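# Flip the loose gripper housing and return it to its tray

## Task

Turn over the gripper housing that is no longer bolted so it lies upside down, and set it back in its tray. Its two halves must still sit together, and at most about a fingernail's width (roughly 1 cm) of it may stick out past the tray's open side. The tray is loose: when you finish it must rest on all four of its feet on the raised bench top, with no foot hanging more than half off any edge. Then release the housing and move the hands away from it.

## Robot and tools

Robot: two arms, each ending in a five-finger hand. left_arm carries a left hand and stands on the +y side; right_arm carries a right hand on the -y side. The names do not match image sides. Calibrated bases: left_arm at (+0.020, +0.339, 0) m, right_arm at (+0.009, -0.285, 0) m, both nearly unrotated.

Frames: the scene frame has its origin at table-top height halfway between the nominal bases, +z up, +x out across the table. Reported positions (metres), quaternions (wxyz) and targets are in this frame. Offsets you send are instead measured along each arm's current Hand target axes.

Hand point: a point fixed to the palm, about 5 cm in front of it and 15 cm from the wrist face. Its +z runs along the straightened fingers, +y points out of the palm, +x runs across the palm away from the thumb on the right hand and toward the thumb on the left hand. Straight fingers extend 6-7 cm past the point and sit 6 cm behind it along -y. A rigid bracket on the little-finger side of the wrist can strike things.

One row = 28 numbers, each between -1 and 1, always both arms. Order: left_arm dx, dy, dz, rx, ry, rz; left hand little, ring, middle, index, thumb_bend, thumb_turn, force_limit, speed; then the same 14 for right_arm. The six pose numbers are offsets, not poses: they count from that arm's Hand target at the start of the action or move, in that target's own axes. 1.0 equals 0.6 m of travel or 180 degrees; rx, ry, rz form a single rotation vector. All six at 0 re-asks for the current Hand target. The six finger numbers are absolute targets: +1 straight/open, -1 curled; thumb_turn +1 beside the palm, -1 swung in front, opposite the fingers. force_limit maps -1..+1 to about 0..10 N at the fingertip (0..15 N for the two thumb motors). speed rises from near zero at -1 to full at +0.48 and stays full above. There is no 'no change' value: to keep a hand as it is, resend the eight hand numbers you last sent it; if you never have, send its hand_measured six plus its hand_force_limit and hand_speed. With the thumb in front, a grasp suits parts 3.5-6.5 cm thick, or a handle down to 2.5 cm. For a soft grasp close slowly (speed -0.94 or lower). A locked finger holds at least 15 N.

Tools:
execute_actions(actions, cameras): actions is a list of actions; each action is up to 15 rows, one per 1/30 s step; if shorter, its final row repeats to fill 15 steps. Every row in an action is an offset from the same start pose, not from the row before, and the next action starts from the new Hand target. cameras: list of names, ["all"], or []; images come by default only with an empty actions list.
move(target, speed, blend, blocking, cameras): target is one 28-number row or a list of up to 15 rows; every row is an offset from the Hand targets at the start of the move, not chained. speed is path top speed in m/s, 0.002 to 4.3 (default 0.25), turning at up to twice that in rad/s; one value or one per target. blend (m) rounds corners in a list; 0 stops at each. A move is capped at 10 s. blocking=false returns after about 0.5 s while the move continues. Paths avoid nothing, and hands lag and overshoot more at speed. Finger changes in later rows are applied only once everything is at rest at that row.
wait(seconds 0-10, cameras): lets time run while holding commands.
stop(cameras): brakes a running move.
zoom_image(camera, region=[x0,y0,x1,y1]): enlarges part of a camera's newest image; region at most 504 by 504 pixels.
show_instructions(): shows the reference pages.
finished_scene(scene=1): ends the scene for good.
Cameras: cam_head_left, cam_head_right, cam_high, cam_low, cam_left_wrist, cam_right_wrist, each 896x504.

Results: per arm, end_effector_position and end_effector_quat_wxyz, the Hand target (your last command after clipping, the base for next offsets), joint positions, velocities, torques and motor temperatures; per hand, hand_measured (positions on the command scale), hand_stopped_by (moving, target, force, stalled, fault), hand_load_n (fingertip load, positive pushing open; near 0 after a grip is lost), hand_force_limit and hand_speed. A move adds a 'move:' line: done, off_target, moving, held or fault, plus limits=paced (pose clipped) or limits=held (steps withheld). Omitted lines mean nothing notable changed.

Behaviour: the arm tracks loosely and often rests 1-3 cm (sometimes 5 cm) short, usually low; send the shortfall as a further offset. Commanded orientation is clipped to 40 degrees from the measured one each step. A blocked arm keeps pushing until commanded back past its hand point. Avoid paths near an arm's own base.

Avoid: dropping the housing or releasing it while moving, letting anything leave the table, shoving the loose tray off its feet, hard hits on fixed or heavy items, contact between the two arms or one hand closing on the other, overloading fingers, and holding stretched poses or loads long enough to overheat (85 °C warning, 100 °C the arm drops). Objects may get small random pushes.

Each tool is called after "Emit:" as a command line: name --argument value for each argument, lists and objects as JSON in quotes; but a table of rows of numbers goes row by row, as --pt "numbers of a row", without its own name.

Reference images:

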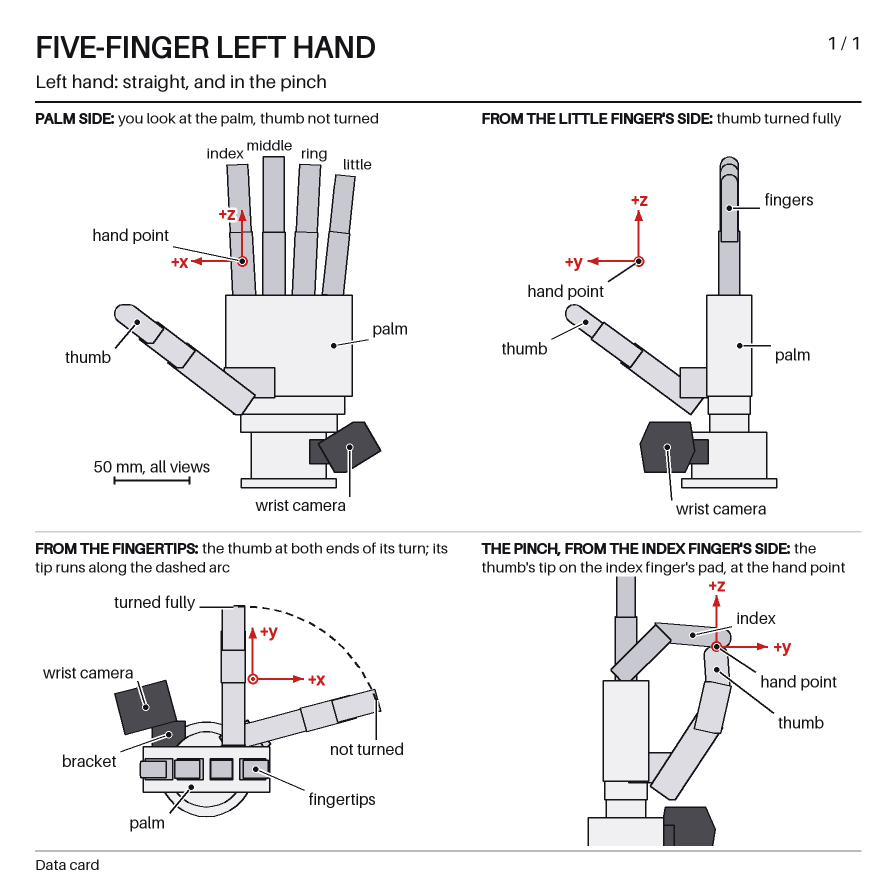

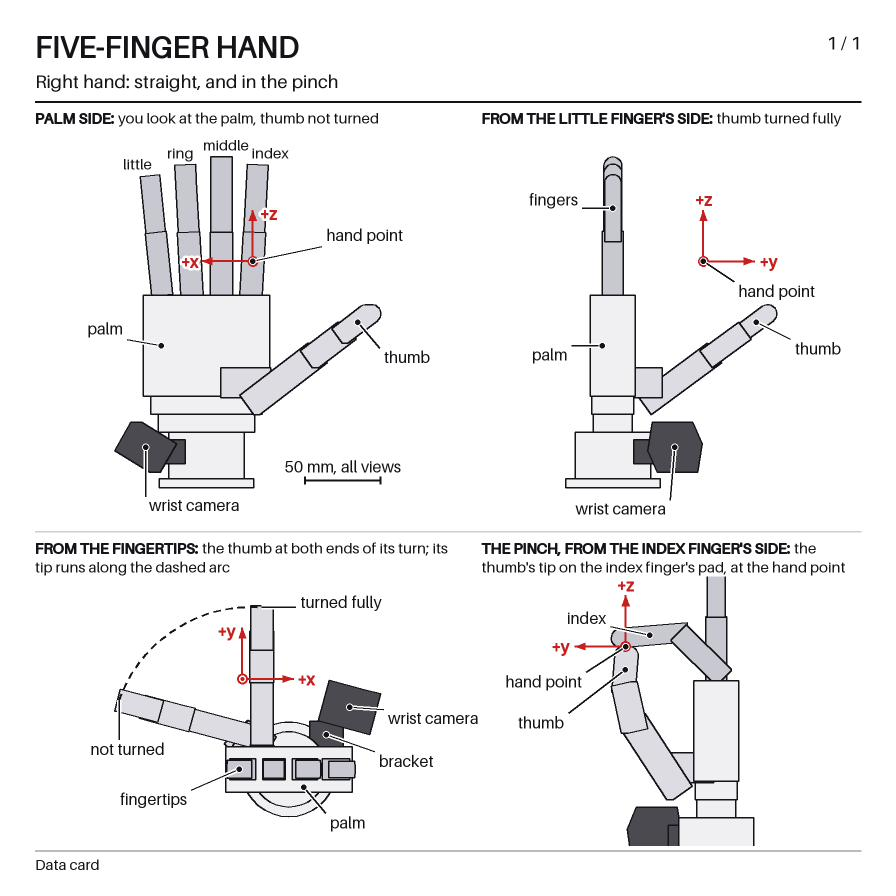

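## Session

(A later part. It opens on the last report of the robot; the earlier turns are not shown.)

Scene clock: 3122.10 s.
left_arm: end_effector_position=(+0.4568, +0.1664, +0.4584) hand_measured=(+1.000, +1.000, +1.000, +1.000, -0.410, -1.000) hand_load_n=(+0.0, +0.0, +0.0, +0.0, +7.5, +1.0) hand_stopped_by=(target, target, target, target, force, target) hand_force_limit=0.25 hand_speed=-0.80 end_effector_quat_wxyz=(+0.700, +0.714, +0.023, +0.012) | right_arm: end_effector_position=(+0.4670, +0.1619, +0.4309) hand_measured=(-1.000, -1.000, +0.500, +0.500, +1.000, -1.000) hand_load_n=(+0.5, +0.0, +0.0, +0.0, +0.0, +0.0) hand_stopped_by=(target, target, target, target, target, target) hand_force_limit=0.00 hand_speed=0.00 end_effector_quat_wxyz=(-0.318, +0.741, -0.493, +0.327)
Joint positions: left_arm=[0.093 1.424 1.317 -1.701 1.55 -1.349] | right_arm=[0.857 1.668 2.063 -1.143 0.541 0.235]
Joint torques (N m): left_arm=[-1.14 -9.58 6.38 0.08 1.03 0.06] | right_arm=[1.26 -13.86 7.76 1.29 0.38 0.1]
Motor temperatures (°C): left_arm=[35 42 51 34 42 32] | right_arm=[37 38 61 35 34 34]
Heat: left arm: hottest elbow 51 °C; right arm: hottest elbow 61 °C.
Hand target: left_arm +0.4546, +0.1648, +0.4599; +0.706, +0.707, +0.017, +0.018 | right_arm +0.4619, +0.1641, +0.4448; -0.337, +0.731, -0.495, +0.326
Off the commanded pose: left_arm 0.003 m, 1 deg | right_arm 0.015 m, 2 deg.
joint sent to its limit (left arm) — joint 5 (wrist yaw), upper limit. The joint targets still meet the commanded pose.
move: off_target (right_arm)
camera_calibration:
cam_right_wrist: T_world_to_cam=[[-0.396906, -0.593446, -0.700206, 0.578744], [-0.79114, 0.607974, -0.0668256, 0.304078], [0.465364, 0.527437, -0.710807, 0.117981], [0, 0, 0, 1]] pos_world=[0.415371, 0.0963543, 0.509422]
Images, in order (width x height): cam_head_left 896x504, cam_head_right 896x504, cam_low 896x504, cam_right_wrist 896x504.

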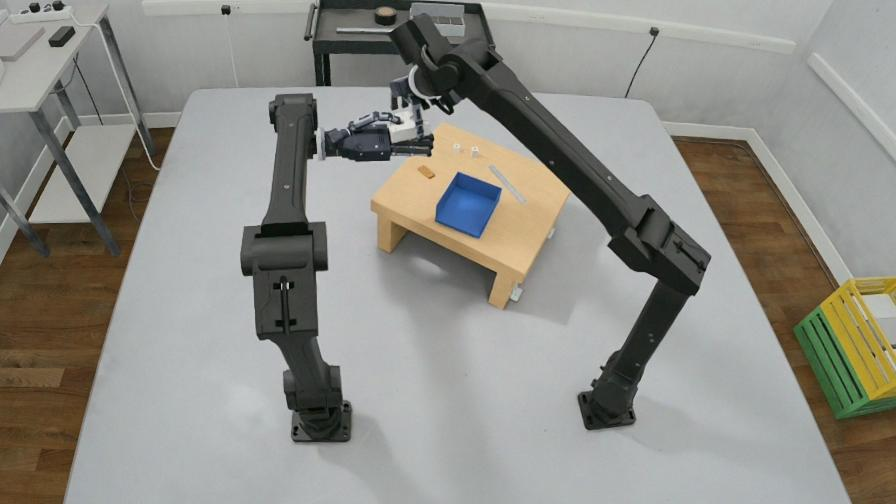

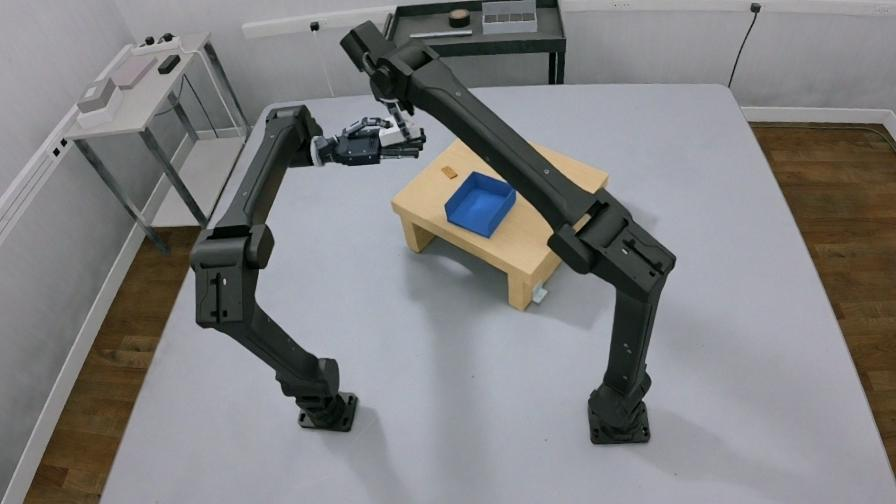

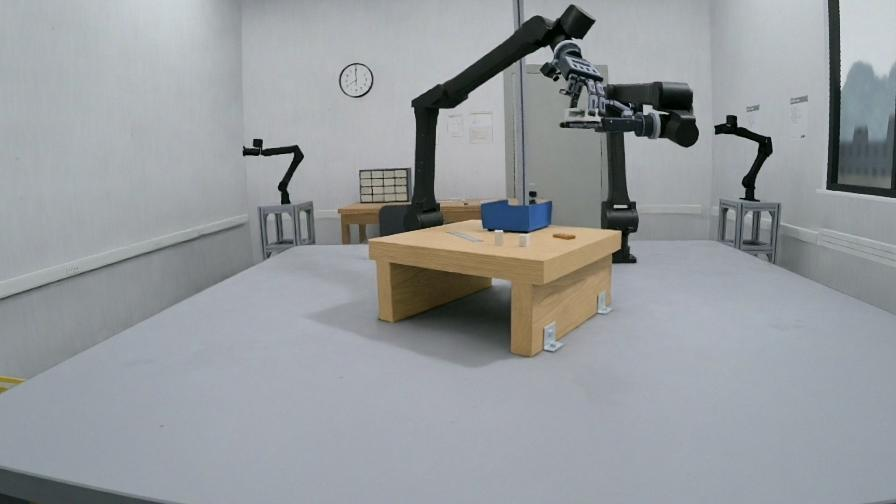

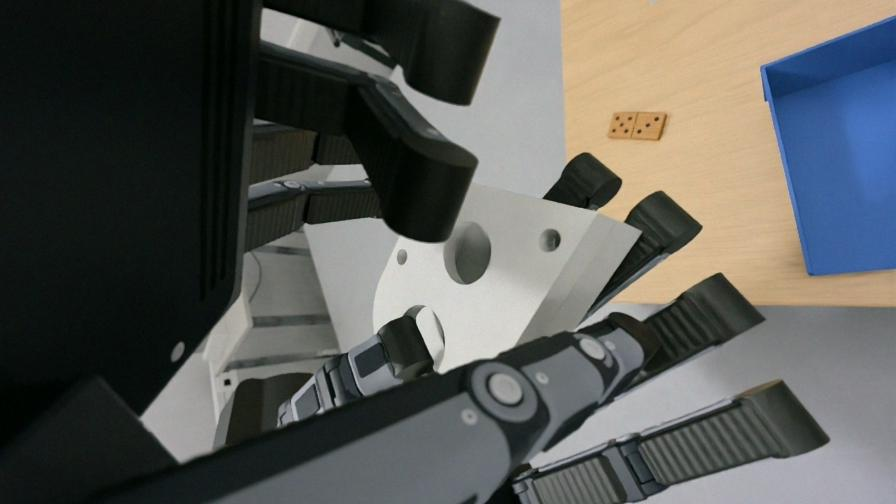

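Emit:
move --target '[0,0,0,0,0,0,1,1,1,1,-0.75,-1,0.25,-0.8,-0.0097,0.0018,0.0213,0,0,0,-1,-1,0.5,0.5,1,-1,0.0,0.0]' --speed 0.05 --cameras '["cam_head_left","cam_low"]'

Emit:
zoom_image --camera "cam_low" --region '[530, 70, 630, 145]'

Emit:
zoom_image --camera "cam_head_left" --region '[350, 90, 450, 165]'

Scene clock: 3160.83 s.
left_arm: end_effector_position=(+0.4568, +0.1664, +0.4584) hand_measured=(+1.000, +1.000, +1.000, +1.000, -0.410, -1.000) hand_load_n=(+0.0, +0.0, +0.0, +0.0, +8.0, +1.0) hand_stopped_by=(target, target, target, target, force, target) hand_force_limit=0.25 hand_speed=-0.80 end_effector_quat_wxyz=(+0.700, +0.714, +0.023, +0.012) | right_arm: end_effector_position=(+0.4699, +0.1653, +0.4342) hand_measured=(-1.000, -1.000, +0.500, +0.500, +1.000, -1.000) hand_load_n=(+0.0, +0.0, +0.0, +0.0, +0.0, +0.0) hand_stopped_by=(target, target, target, target, target, target) hand_force_limit=0.00 hand_speed=0.00 end_effector_quat_wxyz=(-0.328, +0.736, -0.493, +0.328)
Joint positions: left_arm=[0.093 1.424 1.317 -1.701 1.55 -1.349] | right_arm=[0.857 1.668 2.063 -1.122 0.541 0.235]
Joint torques (N m): left_arm=[-1.14 -9.64 6.39 0.08 1.03 0.06] | right_arm=[1.08 -12.51 7.99 1.28 0.31 0.08]
Motor temperatures (°C): left_arm=[35 41 50 34 42 32] | right_arm=[37 39 57 35 34 34]
Heat: left arm: hottest elbow 50 °C; right arm: hottest elbow 57 °C.
Hand target: left_arm +0.4546, +0.1648, +0.4599; +0.706, +0.707, +0.017, +0.018 | right_arm +0.4701, +0.1714, +0.4360; -0.337, +0.731, -0.495, +0.326
Off the commanded pose: left_arm 0.003 m, 1 deg | right_arm 0.006 m, 1 deg.
joint sent to its limit (left arm) — joint 5 (wrist yaw), upper limit. The joint targets still meet the commanded pose.
move: done
Images, in order (width x height): cam_head_left 896x504, cam_low 896x504.

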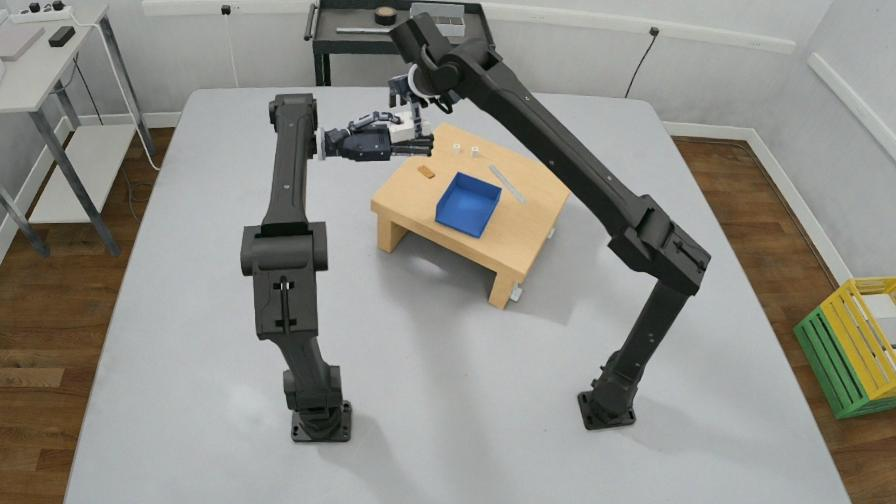

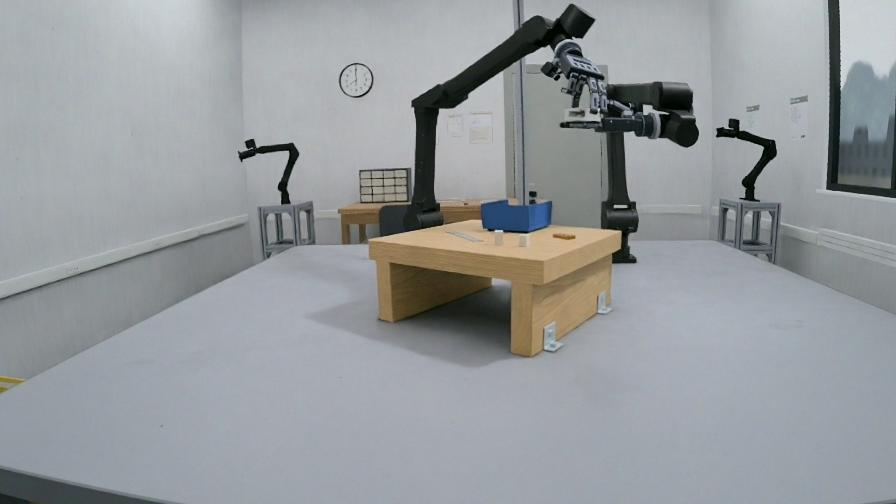

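Scaled by 5.040 from the camera's 896x504 image, which has a finer 1280x720 frame.

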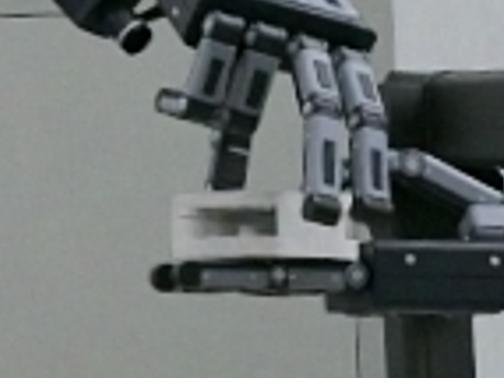

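Scaled by 5.040 from the camera's 896x504 image, which has a finer 1280x720 frame.

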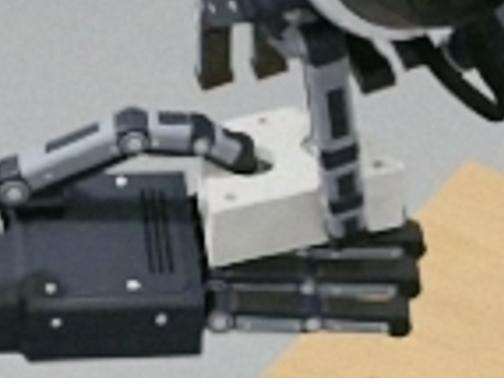

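Emit:
move --target '[0,0,0,0,0,0,1,1,1,1,-0.75,-1,0.25,-0.8,-0.0045,0.0128,0.0157,0,0,0,-1,-1,0.5,0.5,1,-1,0.0,0.0]' --speed 0.05 --cameras '["cam_low"]'

Emit:
zoom_image --camera "cam_low" --region '[530, 70, 630, 145]'

Scene clock: 3175.40 s.
left_arm: end_effector_position=(+0.4568, +0.1662, +0.4577) hand_measured=(+1.000, +1.000, +1.000, +1.000, -0.410, -1.000) hand_load_n=(+0.0, +0.5, +0.0, +0.0, +7.5, +1.0) hand_stopped_by=(target, target, target, target, force, target) hand_force_limit=0.25 hand_speed=-0.80 end_effector_quat_wxyz=(+0.699, +0.715, +0.022, +0.013) | right_arm: end_effector_position=(+0.4724, +0.1683, +0.4258) hand_measured=(-1.000, -1.000, +0.500, +0.500, +1.000, -1.000) hand_load_n=(+0.0, +0.0, +0.0, +0.0, +0.0, -2.0) hand_stopped_by=(target, target, target, target, target, target) hand_force_limit=0.00 hand_speed=0.00 end_effector_quat_wxyz=(-0.329, +0.735, -0.493, +0.328)
Joint positions: left_arm=[0.093 1.424 1.317 -1.699 1.547 -1.349] | right_arm=[0.857 1.666 2.035 -1.092 0.541 0.235]
Joint torques (N m): left_arm=[-1.14 -9.7 6.35 0.06 1.14 0.06] | right_arm=[0.85 -12.69 7.25 1.48 0.25 0.06]
Motor temperatures (°C): left_arm=[35 41 50 34 42 32] | right_arm=[37 39 57 35 34 34]
Heat: left arm: hottest elbow 50 °C; right arm: hottest elbow 57 °C.
Hand target: left_arm +0.4546, +0.1648, +0.4599; +0.707, +0.707, +0.017, +0.018 | right_arm +0.4730, +0.1734, +0.4242; -0.337, +0.731, -0.495, +0.326
Off the commanded pose: left_arm 0.003 m, 1 deg | right_arm 0.005 m, 1 deg.
joint sent to its limit (left arm) — joint 5 (wrist yaw), upper limit. The joint targets still meet the commanded pose.
move: done
Images, in order (width x height): cam_low 896x504.

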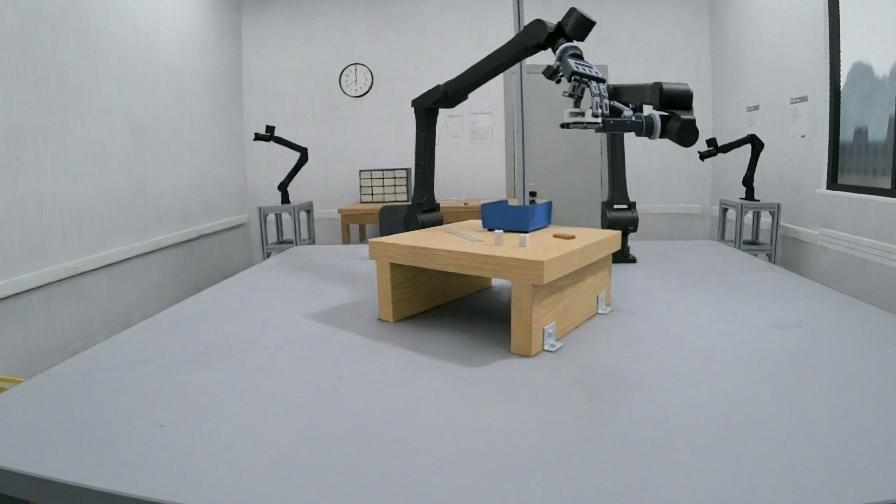

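Scaled by 5.040 from the camera's 896x504 image, which has a finer 1280x720 frame.

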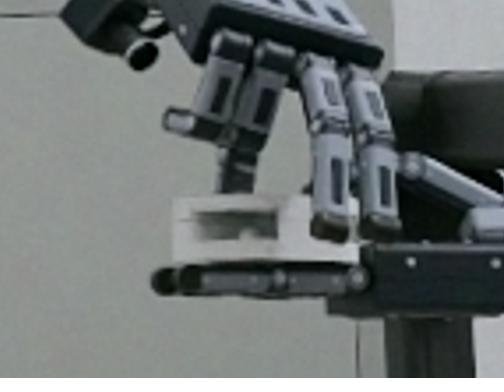

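Emit:
wait --seconds 0.1 --cameras '["cam_head_left","cam_head_right","cam_right_wrist"]'

Emit:
zoom_image --camera "cam_head_left" --region '[385, 95, 445, 155]'

Emit:
zoom_image --camera "cam_head_right" --region '[370, 95, 430, 155]'

Scene clock: 3185.07 s.
left_arm: end_effector_position=(+0.4568, +0.1662, +0.4577) hand_measured=(+1.000, +1.000, +1.000, +1.000, -0.410, -1.000) hand_load_n=(+0.0, +0.5, +0.0, +0.0, +7.5, +1.5) hand_stopped_by=(target, target, target, target, force, target) hand_force_limit=0.25 hand_speed=-0.80 end_effector_quat_wxyz=(+0.699, +0.715, +0.022, +0.013) | right_arm: end_effector_position=(+0.4724, +0.1683, +0.4258) hand_measured=(-1.000, -1.000, +0.500, +0.500, +1.000, -1.000) hand_load_n=(+0.0, +0.0, -0.5, +0.0, +0.5, -1.5) hand_stopped_by=(target, target, target, target, target, target) hand_force_limit=0.00 hand_speed=0.00 end_effector_quat_wxyz=(-0.329, +0.735, -0.493, +0.328)
Joint positions: left_arm=[0.093 1.424 1.317 -1.699 1.547 -1.349] | right_arm=[0.857 1.666 2.035 -1.092 0.541 0.235]
Joint torques (N m): left_arm=[-1.14 -9.64 6.38 0.01 1.15 0.05] | right_arm=[0.91 -12.69 7.24 1.51 0.26 0.06]
Motor temperatures (°C): left_arm=[35 41 50 34 42 32] | right_arm=[37 40 56 36 34 34]
Heat: left arm: hottest elbow 50 °C; right arm: hottest elbow 56 °C.
Hand target: left_arm +0.4546, +0.1648, +0.4599; +0.707, +0.707, +0.017, +0.018 | right_arm +0.4730, +0.1734, +0.4242; -0.337, +0.731, -0.495, +0.326
Off the commanded pose: left_arm 0.003 m, 1 deg | right_arm 0.005 m, 1 deg.
wait: 0.10 s; at rest from the start
camera_calibration:
cam_right_wrist: T_world_to_cam=[[-0.385618, -0.580019, -0.717549, 0.58093], [-0.79009, 0.609223, -0.0678532, 0.303818], [0.476504, 0.540763, -0.693195, 0.0935849], [0, 0, 0, 1]] pos_world=[0.419467, 0.10125, 0.502334]
Images, in order (width x height): cam_head_left 896x504, cam_head_right 896x504, cam_right_wrist 896x504.

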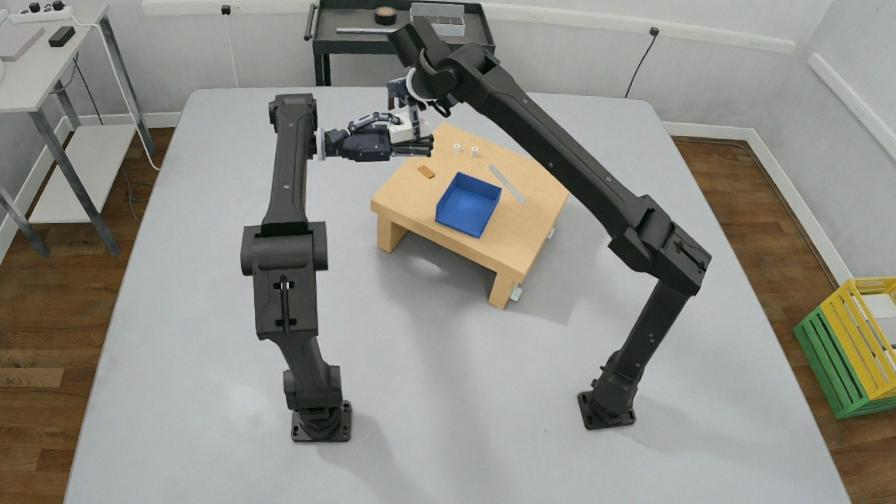

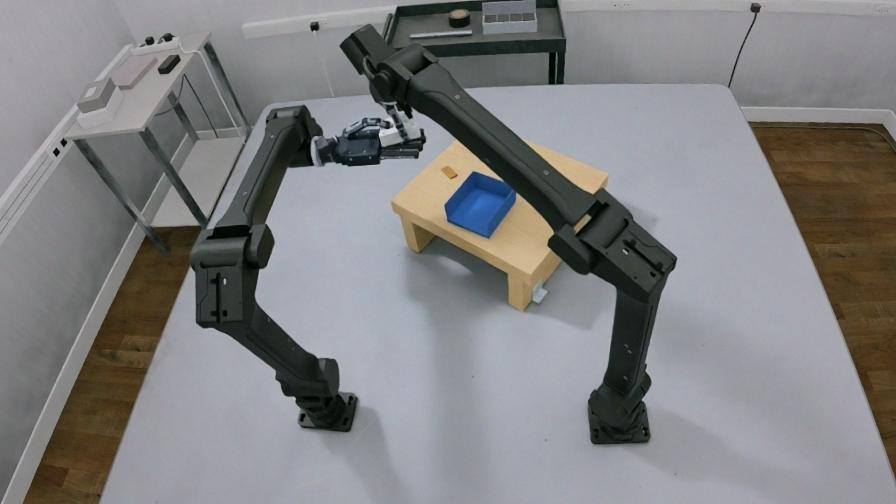

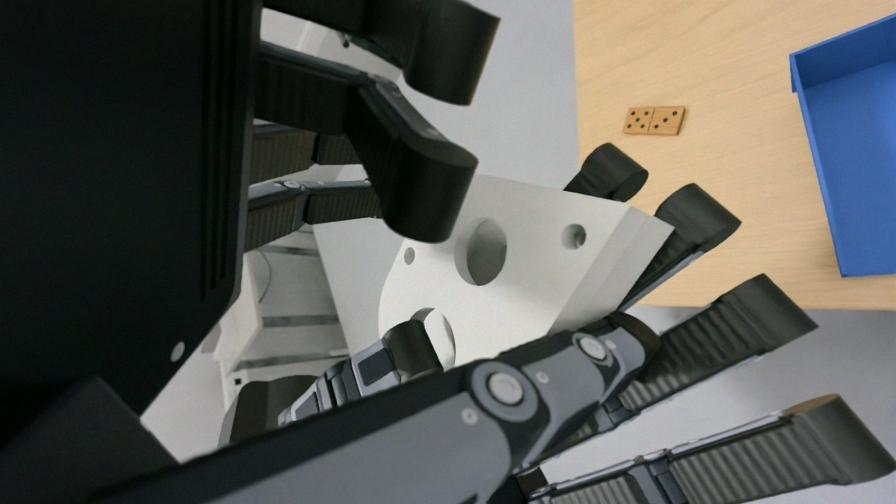

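Scaled by 8.400 from the camera's 896x504 image, which has a finer 1280x720 frame.

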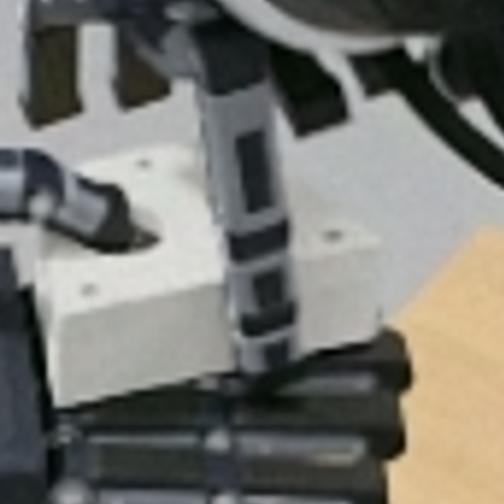

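Scaled by 8.400 from the camera's 896x504 image, which has a finer 1280x720 frame.

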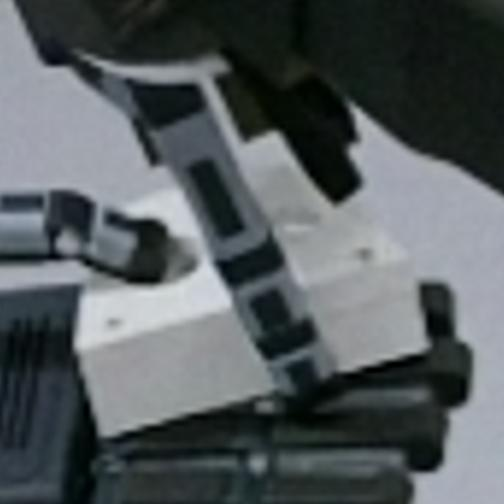

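Emit:
move --target '[0,0,0,0,0,0,1,1,1,1,-0.75,-1,0.25,-0.8,0.0019,-0.0109,-0.0074,0,0,0,-1,-1,0.5,0.5,1,-1,0.0,0.0]' --speed 0.05 --cameras '[]'

Scene clock: 3193.87 s.
left_arm: end_effector_position=(+0.4568, +0.1662, +0.4577) hand_measured=(+1.000, +1.000, +1.000, +1.000, -0.410, -1.000) hand_load_n=(+0.0, +0.0, +0.0, +0.0, +7.5, +1.0) hand_stopped_by=(target, target, target, target, force, target) hand_force_limit=0.25 hand_speed=-0.80 end_effector_quat_wxyz=(+0.699, +0.715, +0.022, +0.013) | right_arm: end_effector_position=(+0.4724, +0.1683, +0.4258) hand_measured=(-1.000, -1.000, +0.500, +0.500, +1.000, -1.000) hand_load_n=(+0.0, +0.0, +0.0, +0.0, +0.0, -1.5) hand_stopped_by=(target, target, target, target, target, target) hand_force_limit=0.00 hand_speed=0.00 end_effector_quat_wxyz=(-0.329, +0.735, -0.493, +0.328)
Joint positions: left_arm=[0.093 1.424 1.317 -1.699 1.547 -1.349] | right_arm=[0.857 1.666 2.035 -1.092 0.541 0.235]
Joint torques (N m): left_arm=[-1.03 -9.64 6.37 0.01 1.13 0.06] | right_arm=[0.85 -12.1 9.88 0.65 0.26 0.06]
Motor temperatures (°C): left_arm=[35 41 50 34 43 32] | right_arm=[37 40 56 36 34 34]
Heat: left arm: hottest elbow 50 °C; right arm: hottest elbow 56 °C.
Hand target: left_arm +0.4546, +0.1648, +0.4599; +0.707, +0.707, +0.017, +0.018 | right_arm +0.4730, +0.1734, +0.4322; -0.337, +0.731, -0.495, +0.326
Off the commanded pose: left_arm 0.003 m, 1 deg | right_arm 0.008 m, 1 deg.
joint sent to its limit (left arm) — joint 5 (wrist yaw), upper limit. The joint targets still meet the commanded pose.
move: done
No camera images: "cameras" was empty.

Emit:
move --target '[0,0,0,0,0,0,1,1,1,1,-0.75,-1,0.25,-0.8,0.0014,-0.0082,-0.0056,0,0,0,-1,-1,0.5,0.5,1,-1,0.0,0.0]' --speed 0.05 --cameras '[]'

Scene clock: 3206.00 s.
left_arm: end_effector_position=(+0.4568, +0.1661, +0.4574) hand_measured=(+1.000, +1.000, +1.000, +1.000, -0.410, -1.000) hand_load_n=(+0.0, +0.0, +0.0, +0.0, +7.5, +1.0) hand_stopped_by=(target, target, target, target, force, target) hand_force_limit=0.25 hand_speed=-0.80 end_effector_quat_wxyz=(+0.698, +0.715, +0.022, +0.012) | right_arm: end_effector_position=(+0.4713, +0.1671, +0.4255) hand_measured=(-1.000, -1.000, +0.500, +0.500, +1.000, -1.000) hand_load_n=(-0.5, +0.0, +0.5, +0.0, -0.5, -0.5) hand_stopped_by=(target, target, target, target, target, target) hand_force_limit=0.00 hand_speed=0.00 end_effector_quat_wxyz=(-0.327, +0.737, -0.493, +0.328)
Joint positions: left_arm=[0.093 1.424 1.317 -1.699 1.546 -1.349] | right_arm=[0.857 1.666 2.037 -1.1 0.541 0.235]
Joint torques (N m): left_arm=[-1.14 -9.58 6.41 0.01 1.2 0.04] | right_arm=[0.85 -11.63 11.63 0.31 0.26 0.06]
Motor temperatures (°C): left_arm=[35 41 50 34 43 32] | right_arm=[37 41 56 35 34 34]
Heat: left arm: hottest elbow 50 °C; right arm: hottest elbow 56 °C.
Hand target: left_arm +0.4546, +0.1649, +0.4599; +0.707, +0.707, +0.017, +0.018 | right_arm +0.4730, +0.1734, +0.4380; -0.337, +0.731, -0.495, +0.326
Off the commanded pose: left_arm 0.003 m, 2 deg | right_arm 0.014 m, 1 deg.
joint sent to its limit (left arm) — joint 5 (wrist yaw), upper limit. The joint targets still meet the commanded pose.
move: off_target (right_arm)
No camera images: "cameras" was empty.

Emit:
move --target '[0,0,0,0,0,0,1,1,1,1,-0.75,-1,0.25,-0.8,0.0014,-0.0082,-0.0056,0,0,0,-1,-1,0.5,0.5,1,-1,0.0,0.0]' --speed 0.05 --cameras '[]'

Scene clock: 3214.20 s.
left_arm: end_effector_position=(+0.4569, +0.1664, +0.4583) hand_measured=(+1.000, +1.000, +1.000, +1.000, -0.410, -1.000) hand_load_n=(+0.0, +0.0, +0.0, +0.0, +7.5, +1.5) hand_stopped_by=(target, target, target, target, force, target) hand_force_limit=0.25 hand_speed=-0.80 end_effector_quat_wxyz=(+0.700, +0.714, +0.022, +0.013) | right_arm: end_effector_position=(+0.4701, +0.1656, +0.4274) hand_measured=(-1.000, -1.000, +0.500, +0.500, +1.000, -1.000) hand_load_n=(+0.5, +0.0, +0.0, +0.0, +0.0, +0.0) hand_stopped_by=(target, target, target, target, target, target) hand_force_limit=0.00 hand_speed=0.00 end_effector_quat_wxyz=(-0.322, +0.739, -0.493, +0.327)
Joint positions: left_arm=[0.093 1.424 1.317 -1.699 1.55 -1.349] | right_arm=[0.857 1.671 2.053 -1.122 0.541 0.235]
Joint torques (N m): left_arm=[-1.03 -9.47 6.45 0.02 1.03 0.06] | right_arm=[0.91 -11.52 12.37 0.44 0.26 0.05]
Motor temperatures (°C): left_arm=[35 41 50 34 43 32] | right_arm=[37 41 58 35 34 34]
Heat: left arm: hottest elbow 50 °C; right arm: hottest elbow 58 °C.
Hand target: left_arm +0.4547, +0.1649, +0.4599; +0.707, +0.707, +0.017, +0.018 | right_arm +0.4730, +0.1735, +0.4442; -0.337, +0.731, -0.495, +0.326
Off the commanded pose: left_arm 0.003 m, 1 deg | right_arm 0.019 m, 2 deg.
joint sent to its limit (left arm) — joint 5 (wrist yaw), upper limit. The joint targets still meet the commanded pose.
move: off_target (right_arm)
No camera images: "cameras" was empty.

Emit:
move --target '[0,0,0,0,0,0,1,1,1,1,-0.75,-1,0.25,-0.8,0,0,0,0,0,0,-1,-1,-0.15,-0.15,1,-1,-0.5,-0.88]' --speed 0.05 --cameras '["cam_low","cam_right_wrist"]'

Emit:
zoom_image --camera "cam_low" --region '[530, 70, 630, 145]'

Scene clock: 3228.53 s.
left_arm: end_effector_position=(+0.4569, +0.1664, +0.4583) hand_measured=(+1.000, +1.000, +1.000, +1.000, -0.410, -1.000) hand_load_n=(+0.0, +0.0, +0.0, +0.0, +4.0, +0.0) hand_stopped_by=(target, target, target, target, force, target) hand_force_limit=0.25 hand_speed=-0.80 end_effector_quat_wxyz=(+0.700, +0.714, +0.022, +0.013) | right_arm: end_effector_position=(+0.4703, +0.1656, +0.4270) hand_measured=(-1.000, -1.000, -0.078, -0.090, +1.000, -1.000) hand_load_n=(+0.0, +0.0, +4.5, +2.0, +1.0, +0.0) hand_stopped_by=(target, target, force, force, target, target) hand_force_limit=-0.50 hand_speed=-0.88 end_effector_quat_wxyz=(-0.322, +0.739, -0.493, +0.328)
Joint positions: left_arm=[0.093 1.424 1.317 -1.699 1.55 -1.347] | right_arm=[0.857 1.672 2.053 -1.122 0.542 0.235]
Joint torques (N m): left_arm=[-1.08 -9.58 6.37 -0.03 1.03 0.03] | right_arm=[0.91 -11.63 12.36 0.42 0.24 0.05]
Motor temperatures (°C): left_arm=[35 41 50 34 43 32] | right_arm=[37 40 59 35 34 34]
Heat: left arm: hottest elbow 50 °C; right arm: hottest elbow 59 °C.
Hand target: left_arm +0.4546, +0.1649, +0.4599; +0.707, +0.707, +0.017, +0.018 | right_arm +0.4731, +0.1735, +0.4441; -0.337, +0.731, -0.495, +0.326
Off the commanded pose: left_arm 0.003 m, 1 deg | right_arm 0.019 m, 2 deg.
joint sent to its limit (left arm) — joint 5 (wrist yaw), upper limit. The joint targets still meet the commanded pose.
move: off_target (right_arm)
camera_calibration:
cam_right_wrist: T_world_to_cam=[[-0.393533, -0.589365, -0.705535, 0.579538], [-0.790445, 0.608786, -0.0676522, 0.304032], [0.469392, 0.531063, -0.705438, 0.106987], [0, 0, 0, 1]] pos_world=[0.418169, 0.0996525, 0.504926]
Images, in order (width x height): cam_low 896x504, cam_right_wrist 896x504.

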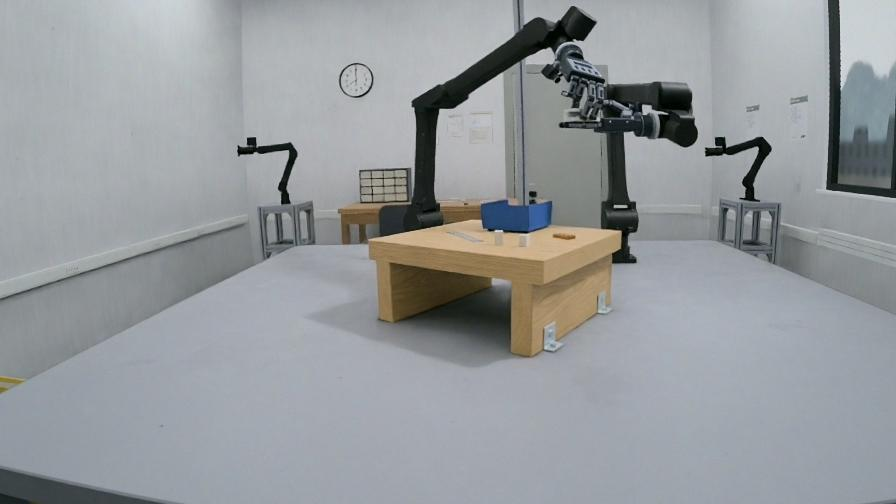

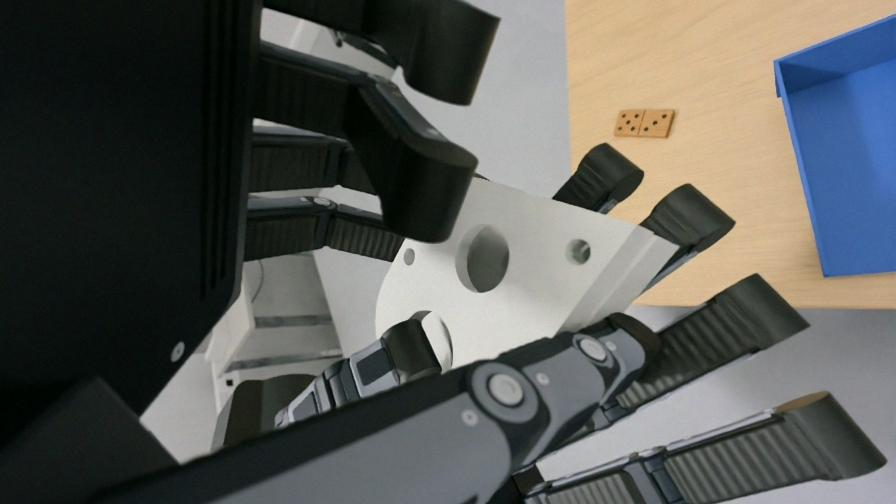

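Scaled by 5.040 from the camera's 896x504 image, which has a finer 1280x720 frame.

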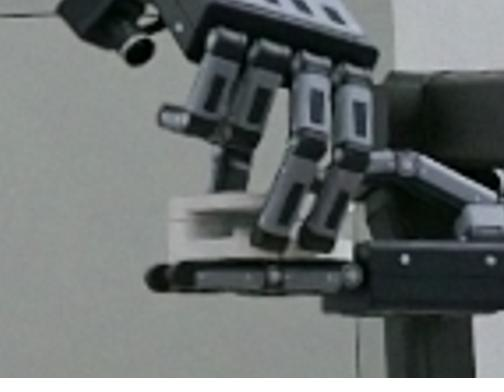

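Emit:
move --target '[0,0,0,0,0,0,1,1,1,1,-0.75,-1,0.25,-0.8,0,0,0,0,0,0,-1,-1,-0.15,-0.15,0.7,-1,-0.5,-0.88]' --speed 0.05 --cameras '["cam_head_left"]'

Emit:
zoom_image --camera "cam_head_left" --region '[385, 95, 445, 155]'

Scene clock: 3240.40 s.
left_arm: end_effector_position=(+0.4569, +0.1664, +0.4583) hand_measured=(+1.000, +1.000, +1.000, +1.000, -0.410, -1.000) hand_load_n=(+0.0, +0.0, +0.0, +0.5, +4.0, +0.0) hand_stopped_by=(target, target, target, target, force, target) hand_force_limit=0.25 hand_speed=-0.80 end_effector_quat_wxyz=(+0.700, +0.714, +0.022, +0.013) | right_arm: end_effector_position=(+0.4703, +0.1656, +0.4270) hand_measured=(-1.000, -1.000, -0.078, -0.090, +0.992, -1.000) hand_load_n=(+0.0, +0.0, +5.0, +2.5, +5.0, +0.0) hand_stopped_by=(target, target, force, force, force, target) hand_force_limit=-0.50 hand_speed=-0.88 end_effector_quat_wxyz=(-0.322, +0.739, -0.493, +0.328)
Joint positions: left_arm=[0.093 1.424 1.317 -1.699 1.55 -1.347] | right_arm=[0.857 1.672 2.053 -1.122 0.542 0.235]
Joint torques (N m): left_arm=[-1.08 -9.7 6.39 -0.02 1.03 0.05] | right_arm=[0.91 -11.58 12.36 0.42 0.24 0.05]
Motor temperatures (°C): left_arm=[35 41 50 34 43 32] | right_arm=[37 40 61 35 34 34]
Heat: left arm: hottest elbow 50 °C; right arm: hottest elbow 61 °C.
Hand target: left_arm +0.4546, +0.1649, +0.4599; +0.707, +0.707, +0.017, +0.018 | right_arm +0.4731, +0.1735, +0.4441; -0.337, +0.731, -0.495, +0.326
Off the commanded pose: left_arm 0.003 m, 1 deg | right_arm 0.019 m, 2 deg.
joint sent to its limit (left arm) — joint 5 (wrist yaw), upper limit. The joint targets still meet the commanded pose.
move: off_target (right_arm)
Images, in order (width x height): cam_head_left 896x504.

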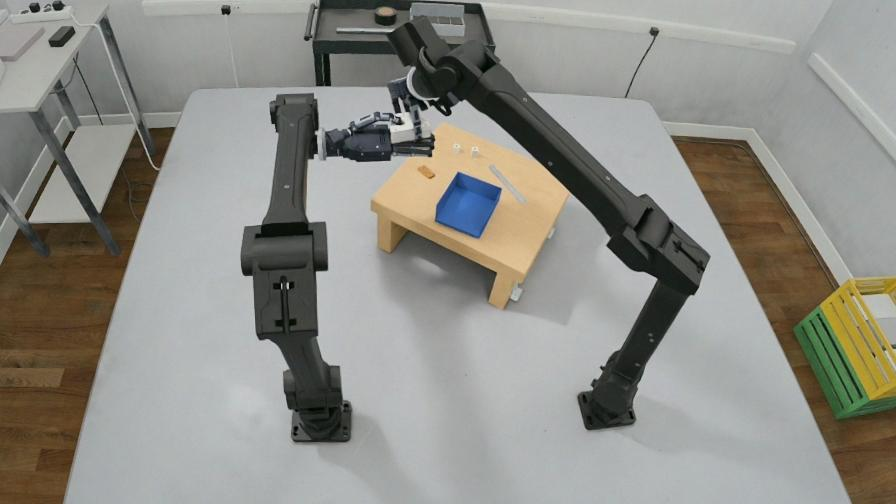

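Scaled by 8.400 from the camera's 896x504 image, which has a finer 1280x720 frame.

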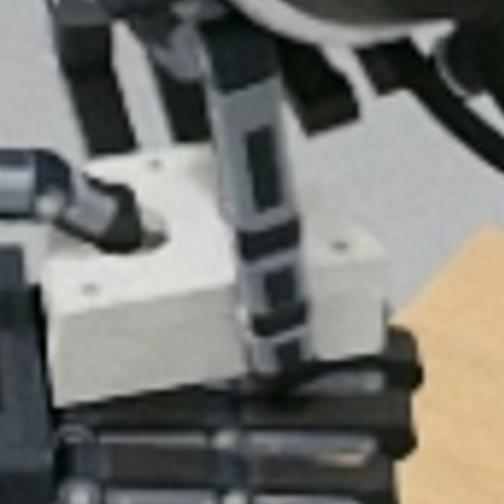

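Emit:
move --target '[0,0,0,0,0,0,1,1,1,1,-0.75,-1,0.25,-0.8,0,0,0,0,0,0,-1,-1,-0.25,-0.25,0.65,-1,0.1,-0.9]' --speed 0.05 --cameras '["cam_low"]'

Emit:
zoom_image --camera "cam_low" --region '[530, 70, 630, 145]'

Scene clock: 3247.07 s.
left_arm: end_effector_position=(+0.4567, +0.1664, +0.4584) hand_measured=(+1.000, +1.000, +1.000, +1.000, -0.410, -1.000) hand_load_n=(+0.0, +0.0, +0.0, +0.0, +3.5, +0.0) hand_stopped_by=(target, target, target, target, force, target) hand_force_limit=0.25 hand_speed=-0.80 end_effector_quat_wxyz=(+0.700, +0.714, +0.021, +0.014) | right_arm: end_effector_position=(+0.4704, +0.1657, +0.4268) hand_measured=(-1.000, -1.000, -0.084, -0.104, +0.990, -1.000) hand_load_n=(+0.0, +0.0, +6.5, +7.0, +8.0, -2.0) hand_stopped_by=(target, target, force, force, force, target) hand_force_limit=0.10 hand_speed=-0.90 end_effector_quat_wxyz=(-0.322, +0.739, -0.493, +0.328)
Joint positions: left_arm=[0.093 1.424 1.317 -1.699 1.55 -1.345] | right_arm=[0.857 1.672 2.053 -1.122 0.542 0.235]
Joint torques (N m): left_arm=[-1.14 -9.64 6.39 -0.06 1.03 0.03] | right_arm=[0.85 -11.63 12.36 0.42 0.23 0.05]
Motor temperatures (°C): left_arm=[35 41 50 34 43 32] | right_arm=[37 40 61 35 34 34]
Heat: left arm: hottest elbow 50 °C; right arm: hottest elbow 61 °C.
Hand target: left_arm +0.4546, +0.1649, +0.4599; +0.707, +0.707, +0.017, +0.018 | right_arm +0.4731, +0.1735, +0.4441; -0.337, +0.731, -0.495, +0.326
Off the commanded pose: left_arm 0.003 m, 1 deg | right_arm 0.019 m, 2 deg.
joint sent to its limit (left arm) — joint 5 (wrist yaw), upper limit. The joint targets still meet the commanded pose.
move: off_target (right_arm)
Images, in order (width x height): cam_low 896x504.

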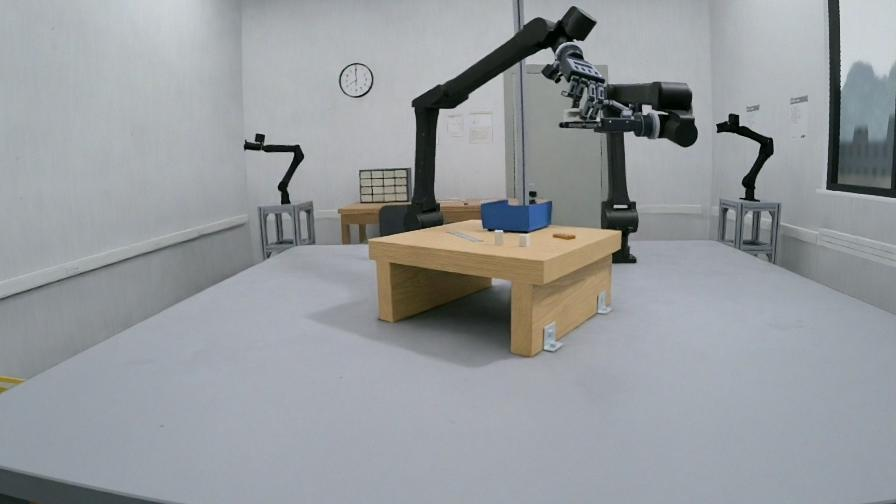

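Scaled by 5.040 from the camera's 896x504 image, which has a finer 1280x720 frame.

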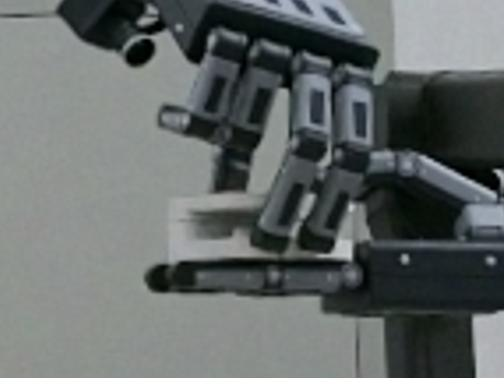

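Emit:
move --target '[0,0,0,0,0,0,1,1,1,1,0.6,-1,0.25,-0.5,0,0,0,0,0,0,-1,-1,-0.25,-0.25,0.65,-1,0.1,-0.9]' --speed 0.05 --cameras '["cam_low","cam_head_left"]'

Emit:
zoom_image --camera "cam_low" --region '[530, 70, 630, 145]'

Emit:
zoom_image --camera "cam_head_left" --region '[365, 90, 445, 150]'

Scene clock: 3264.37 s.
left_arm: end_effector_position=(+0.4565, +0.1657, +0.4583) hand_measured=(+1.000, +1.000, +1.000, +1.000, +0.600, -1.000) hand_load_n=(+0.0, +0.0, +0.0, +0.0, -1.5, -1.5) hand_stopped_by=(target, target, target, target, target, target) hand_force_limit=0.25 hand_speed=-0.50 end_effector_quat_wxyz=(+0.700, +0.714, +0.020, +0.013) | right_arm: end_effector_position=(+0.4708, +0.1666, +0.4326) hand_measured=(-1.000, -1.000, -0.084, -0.104, +0.990, -1.000) hand_load_n=(+0.0, +0.0, +6.0, +6.5, +8.0, -2.5) hand_stopped_by=(target, target, force, force, force, target) hand_force_limit=0.10 hand_speed=-0.90 end_effector_quat_wxyz=(-0.327, +0.736, -0.494, +0.328)
Joint positions: left_arm=[0.091 1.424 1.317 -1.699 1.55 -1.345] | right_arm=[0.857 1.672 2.064 -1.122 0.541 0.237]
Joint torques (N m): left_arm=[-1.03 -9.58 6.37 -0.06 1.05 0.03] | right_arm=[0.85 -11.52 11.58 0.38 0.25 0.03]
Motor temperatures (°C): left_arm=[35 41 50 34 43 32] | right_arm=[37 39 62 35 34 34]
Heat: left arm: hottest elbow 50 °C; right arm: hottest elbow 62 °C.
Hand target: left_arm +0.4546, +0.1648, +0.4599; +0.707, +0.707, +0.017, +0.018 | right_arm +0.4731, +0.1735, +0.4442; -0.337, +0.731, -0.495, +0.326
Off the commanded pose: left_arm 0.003 m, 1 deg | right_arm 0.014 m, 1 deg.
joint sent to its limit (left arm) — joint 5 (wrist yaw), upper limit. The joint targets still meet the commanded pose.
move: off_target (right_arm)
Images, in order (width x height): cam_head_left 896x504, cam_low 896x504.

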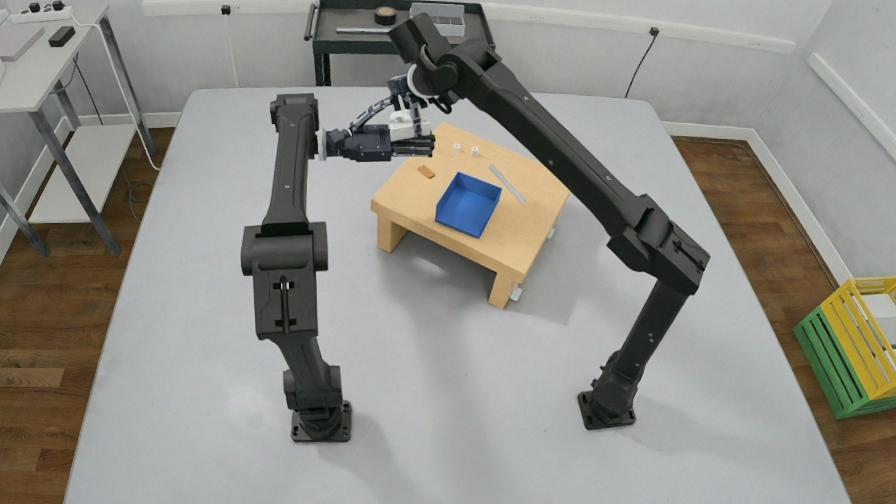

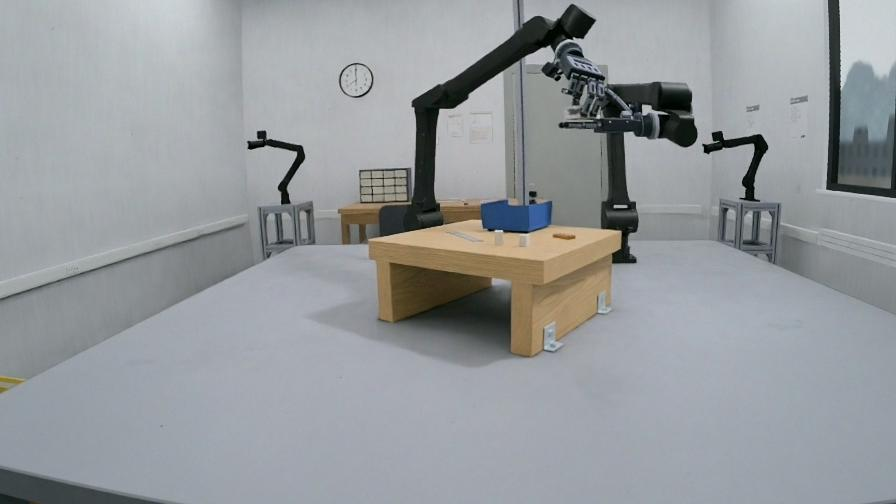

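Scaled by 5.040 from the camera's 896x504 image, which has a finer 1280x720 frame.

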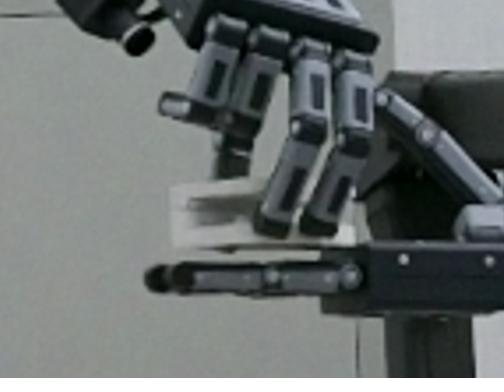

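Scaled by 6.300 from the camera's 896x504 image, which has a finer 1280x720 frame.

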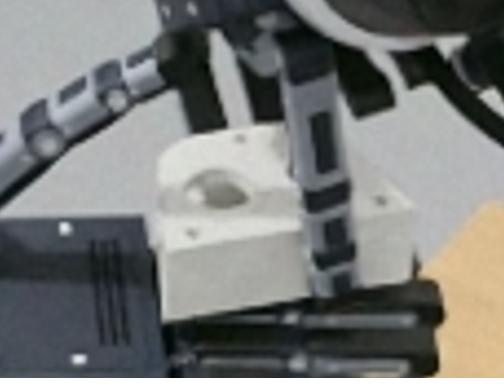

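Emit:
move --target '[0,0,0,0,0,0,1,1,1,1,0.35,-1,0.25,-0.5,0,0,0,0,0,0,-1,-1,-0.25,-0.25,0.65,-1,0.1,-0.9]' --speed 0.05 --cameras '[]'

Scene clock: 3289.77 s.
left_arm: end_effector_position=(+0.4565, +0.1658, +0.4587) hand_measured=(+1.000, +1.000, +1.000, +1.000, +0.350, -1.000) hand_load_n=(+0.0, +0.0, +0.0, +0.0, +0.0, +0.0) hand_stopped_by=(target, target, target, target, target, target) hand_force_limit=0.25 hand_speed=-0.50 end_effector_quat_wxyz=(+0.700, +0.713, +0.021, +0.014) | right_arm: end_effector_position=(+0.4711, +0.1669, +0.4304) hand_measured=(-1.000, -1.000, -0.084, -0.104, +0.990, -1.000) hand_load_n=(+0.0, +0.0, +6.0, +6.5, +8.0, -2.5) hand_stopped_by=(target, target, force, force, force, target) hand_force_limit=0.10 hand_speed=-0.90 end_effector_quat_wxyz=(-0.325, +0.737, -0.494, +0.327)
Joint positions: left_arm=[0.091 1.424 1.317 -1.699 1.552 -1.345] | right_arm=[0.857 1.675 2.064 -1.124 0.541 0.237]
Joint torques (N m): left_arm=[-1.03 -9.7 6.41 -0.03 0.97 0.04] | right_arm=[0.91 -11.81 11.58 0.46 0.26 0.03]
Motor temperatures (°C): left_arm=[35 41 50 34 43 32] | right_arm=[37 39 63 35 34 34]
Heat: left arm: hottest elbow 50 °C; right arm: hottest elbow 63 °C.
Hand target: left_arm +0.4546, +0.1648, +0.4599; +0.707, +0.707, +0.017, +0.018 | right_arm +0.4731, +0.1735, +0.4441; -0.337, +0.731, -0.495, +0.326
Off the commanded pose: left_arm 0.002 m, 1 deg | right_arm 0.015 m, 2 deg.
joint sent to its limit (left arm) — joint 5 (wrist yaw), upper limit. The joint targets still meet the commanded pose.
move: off_target (right_arm)
No camera images: "cameras" was empty.


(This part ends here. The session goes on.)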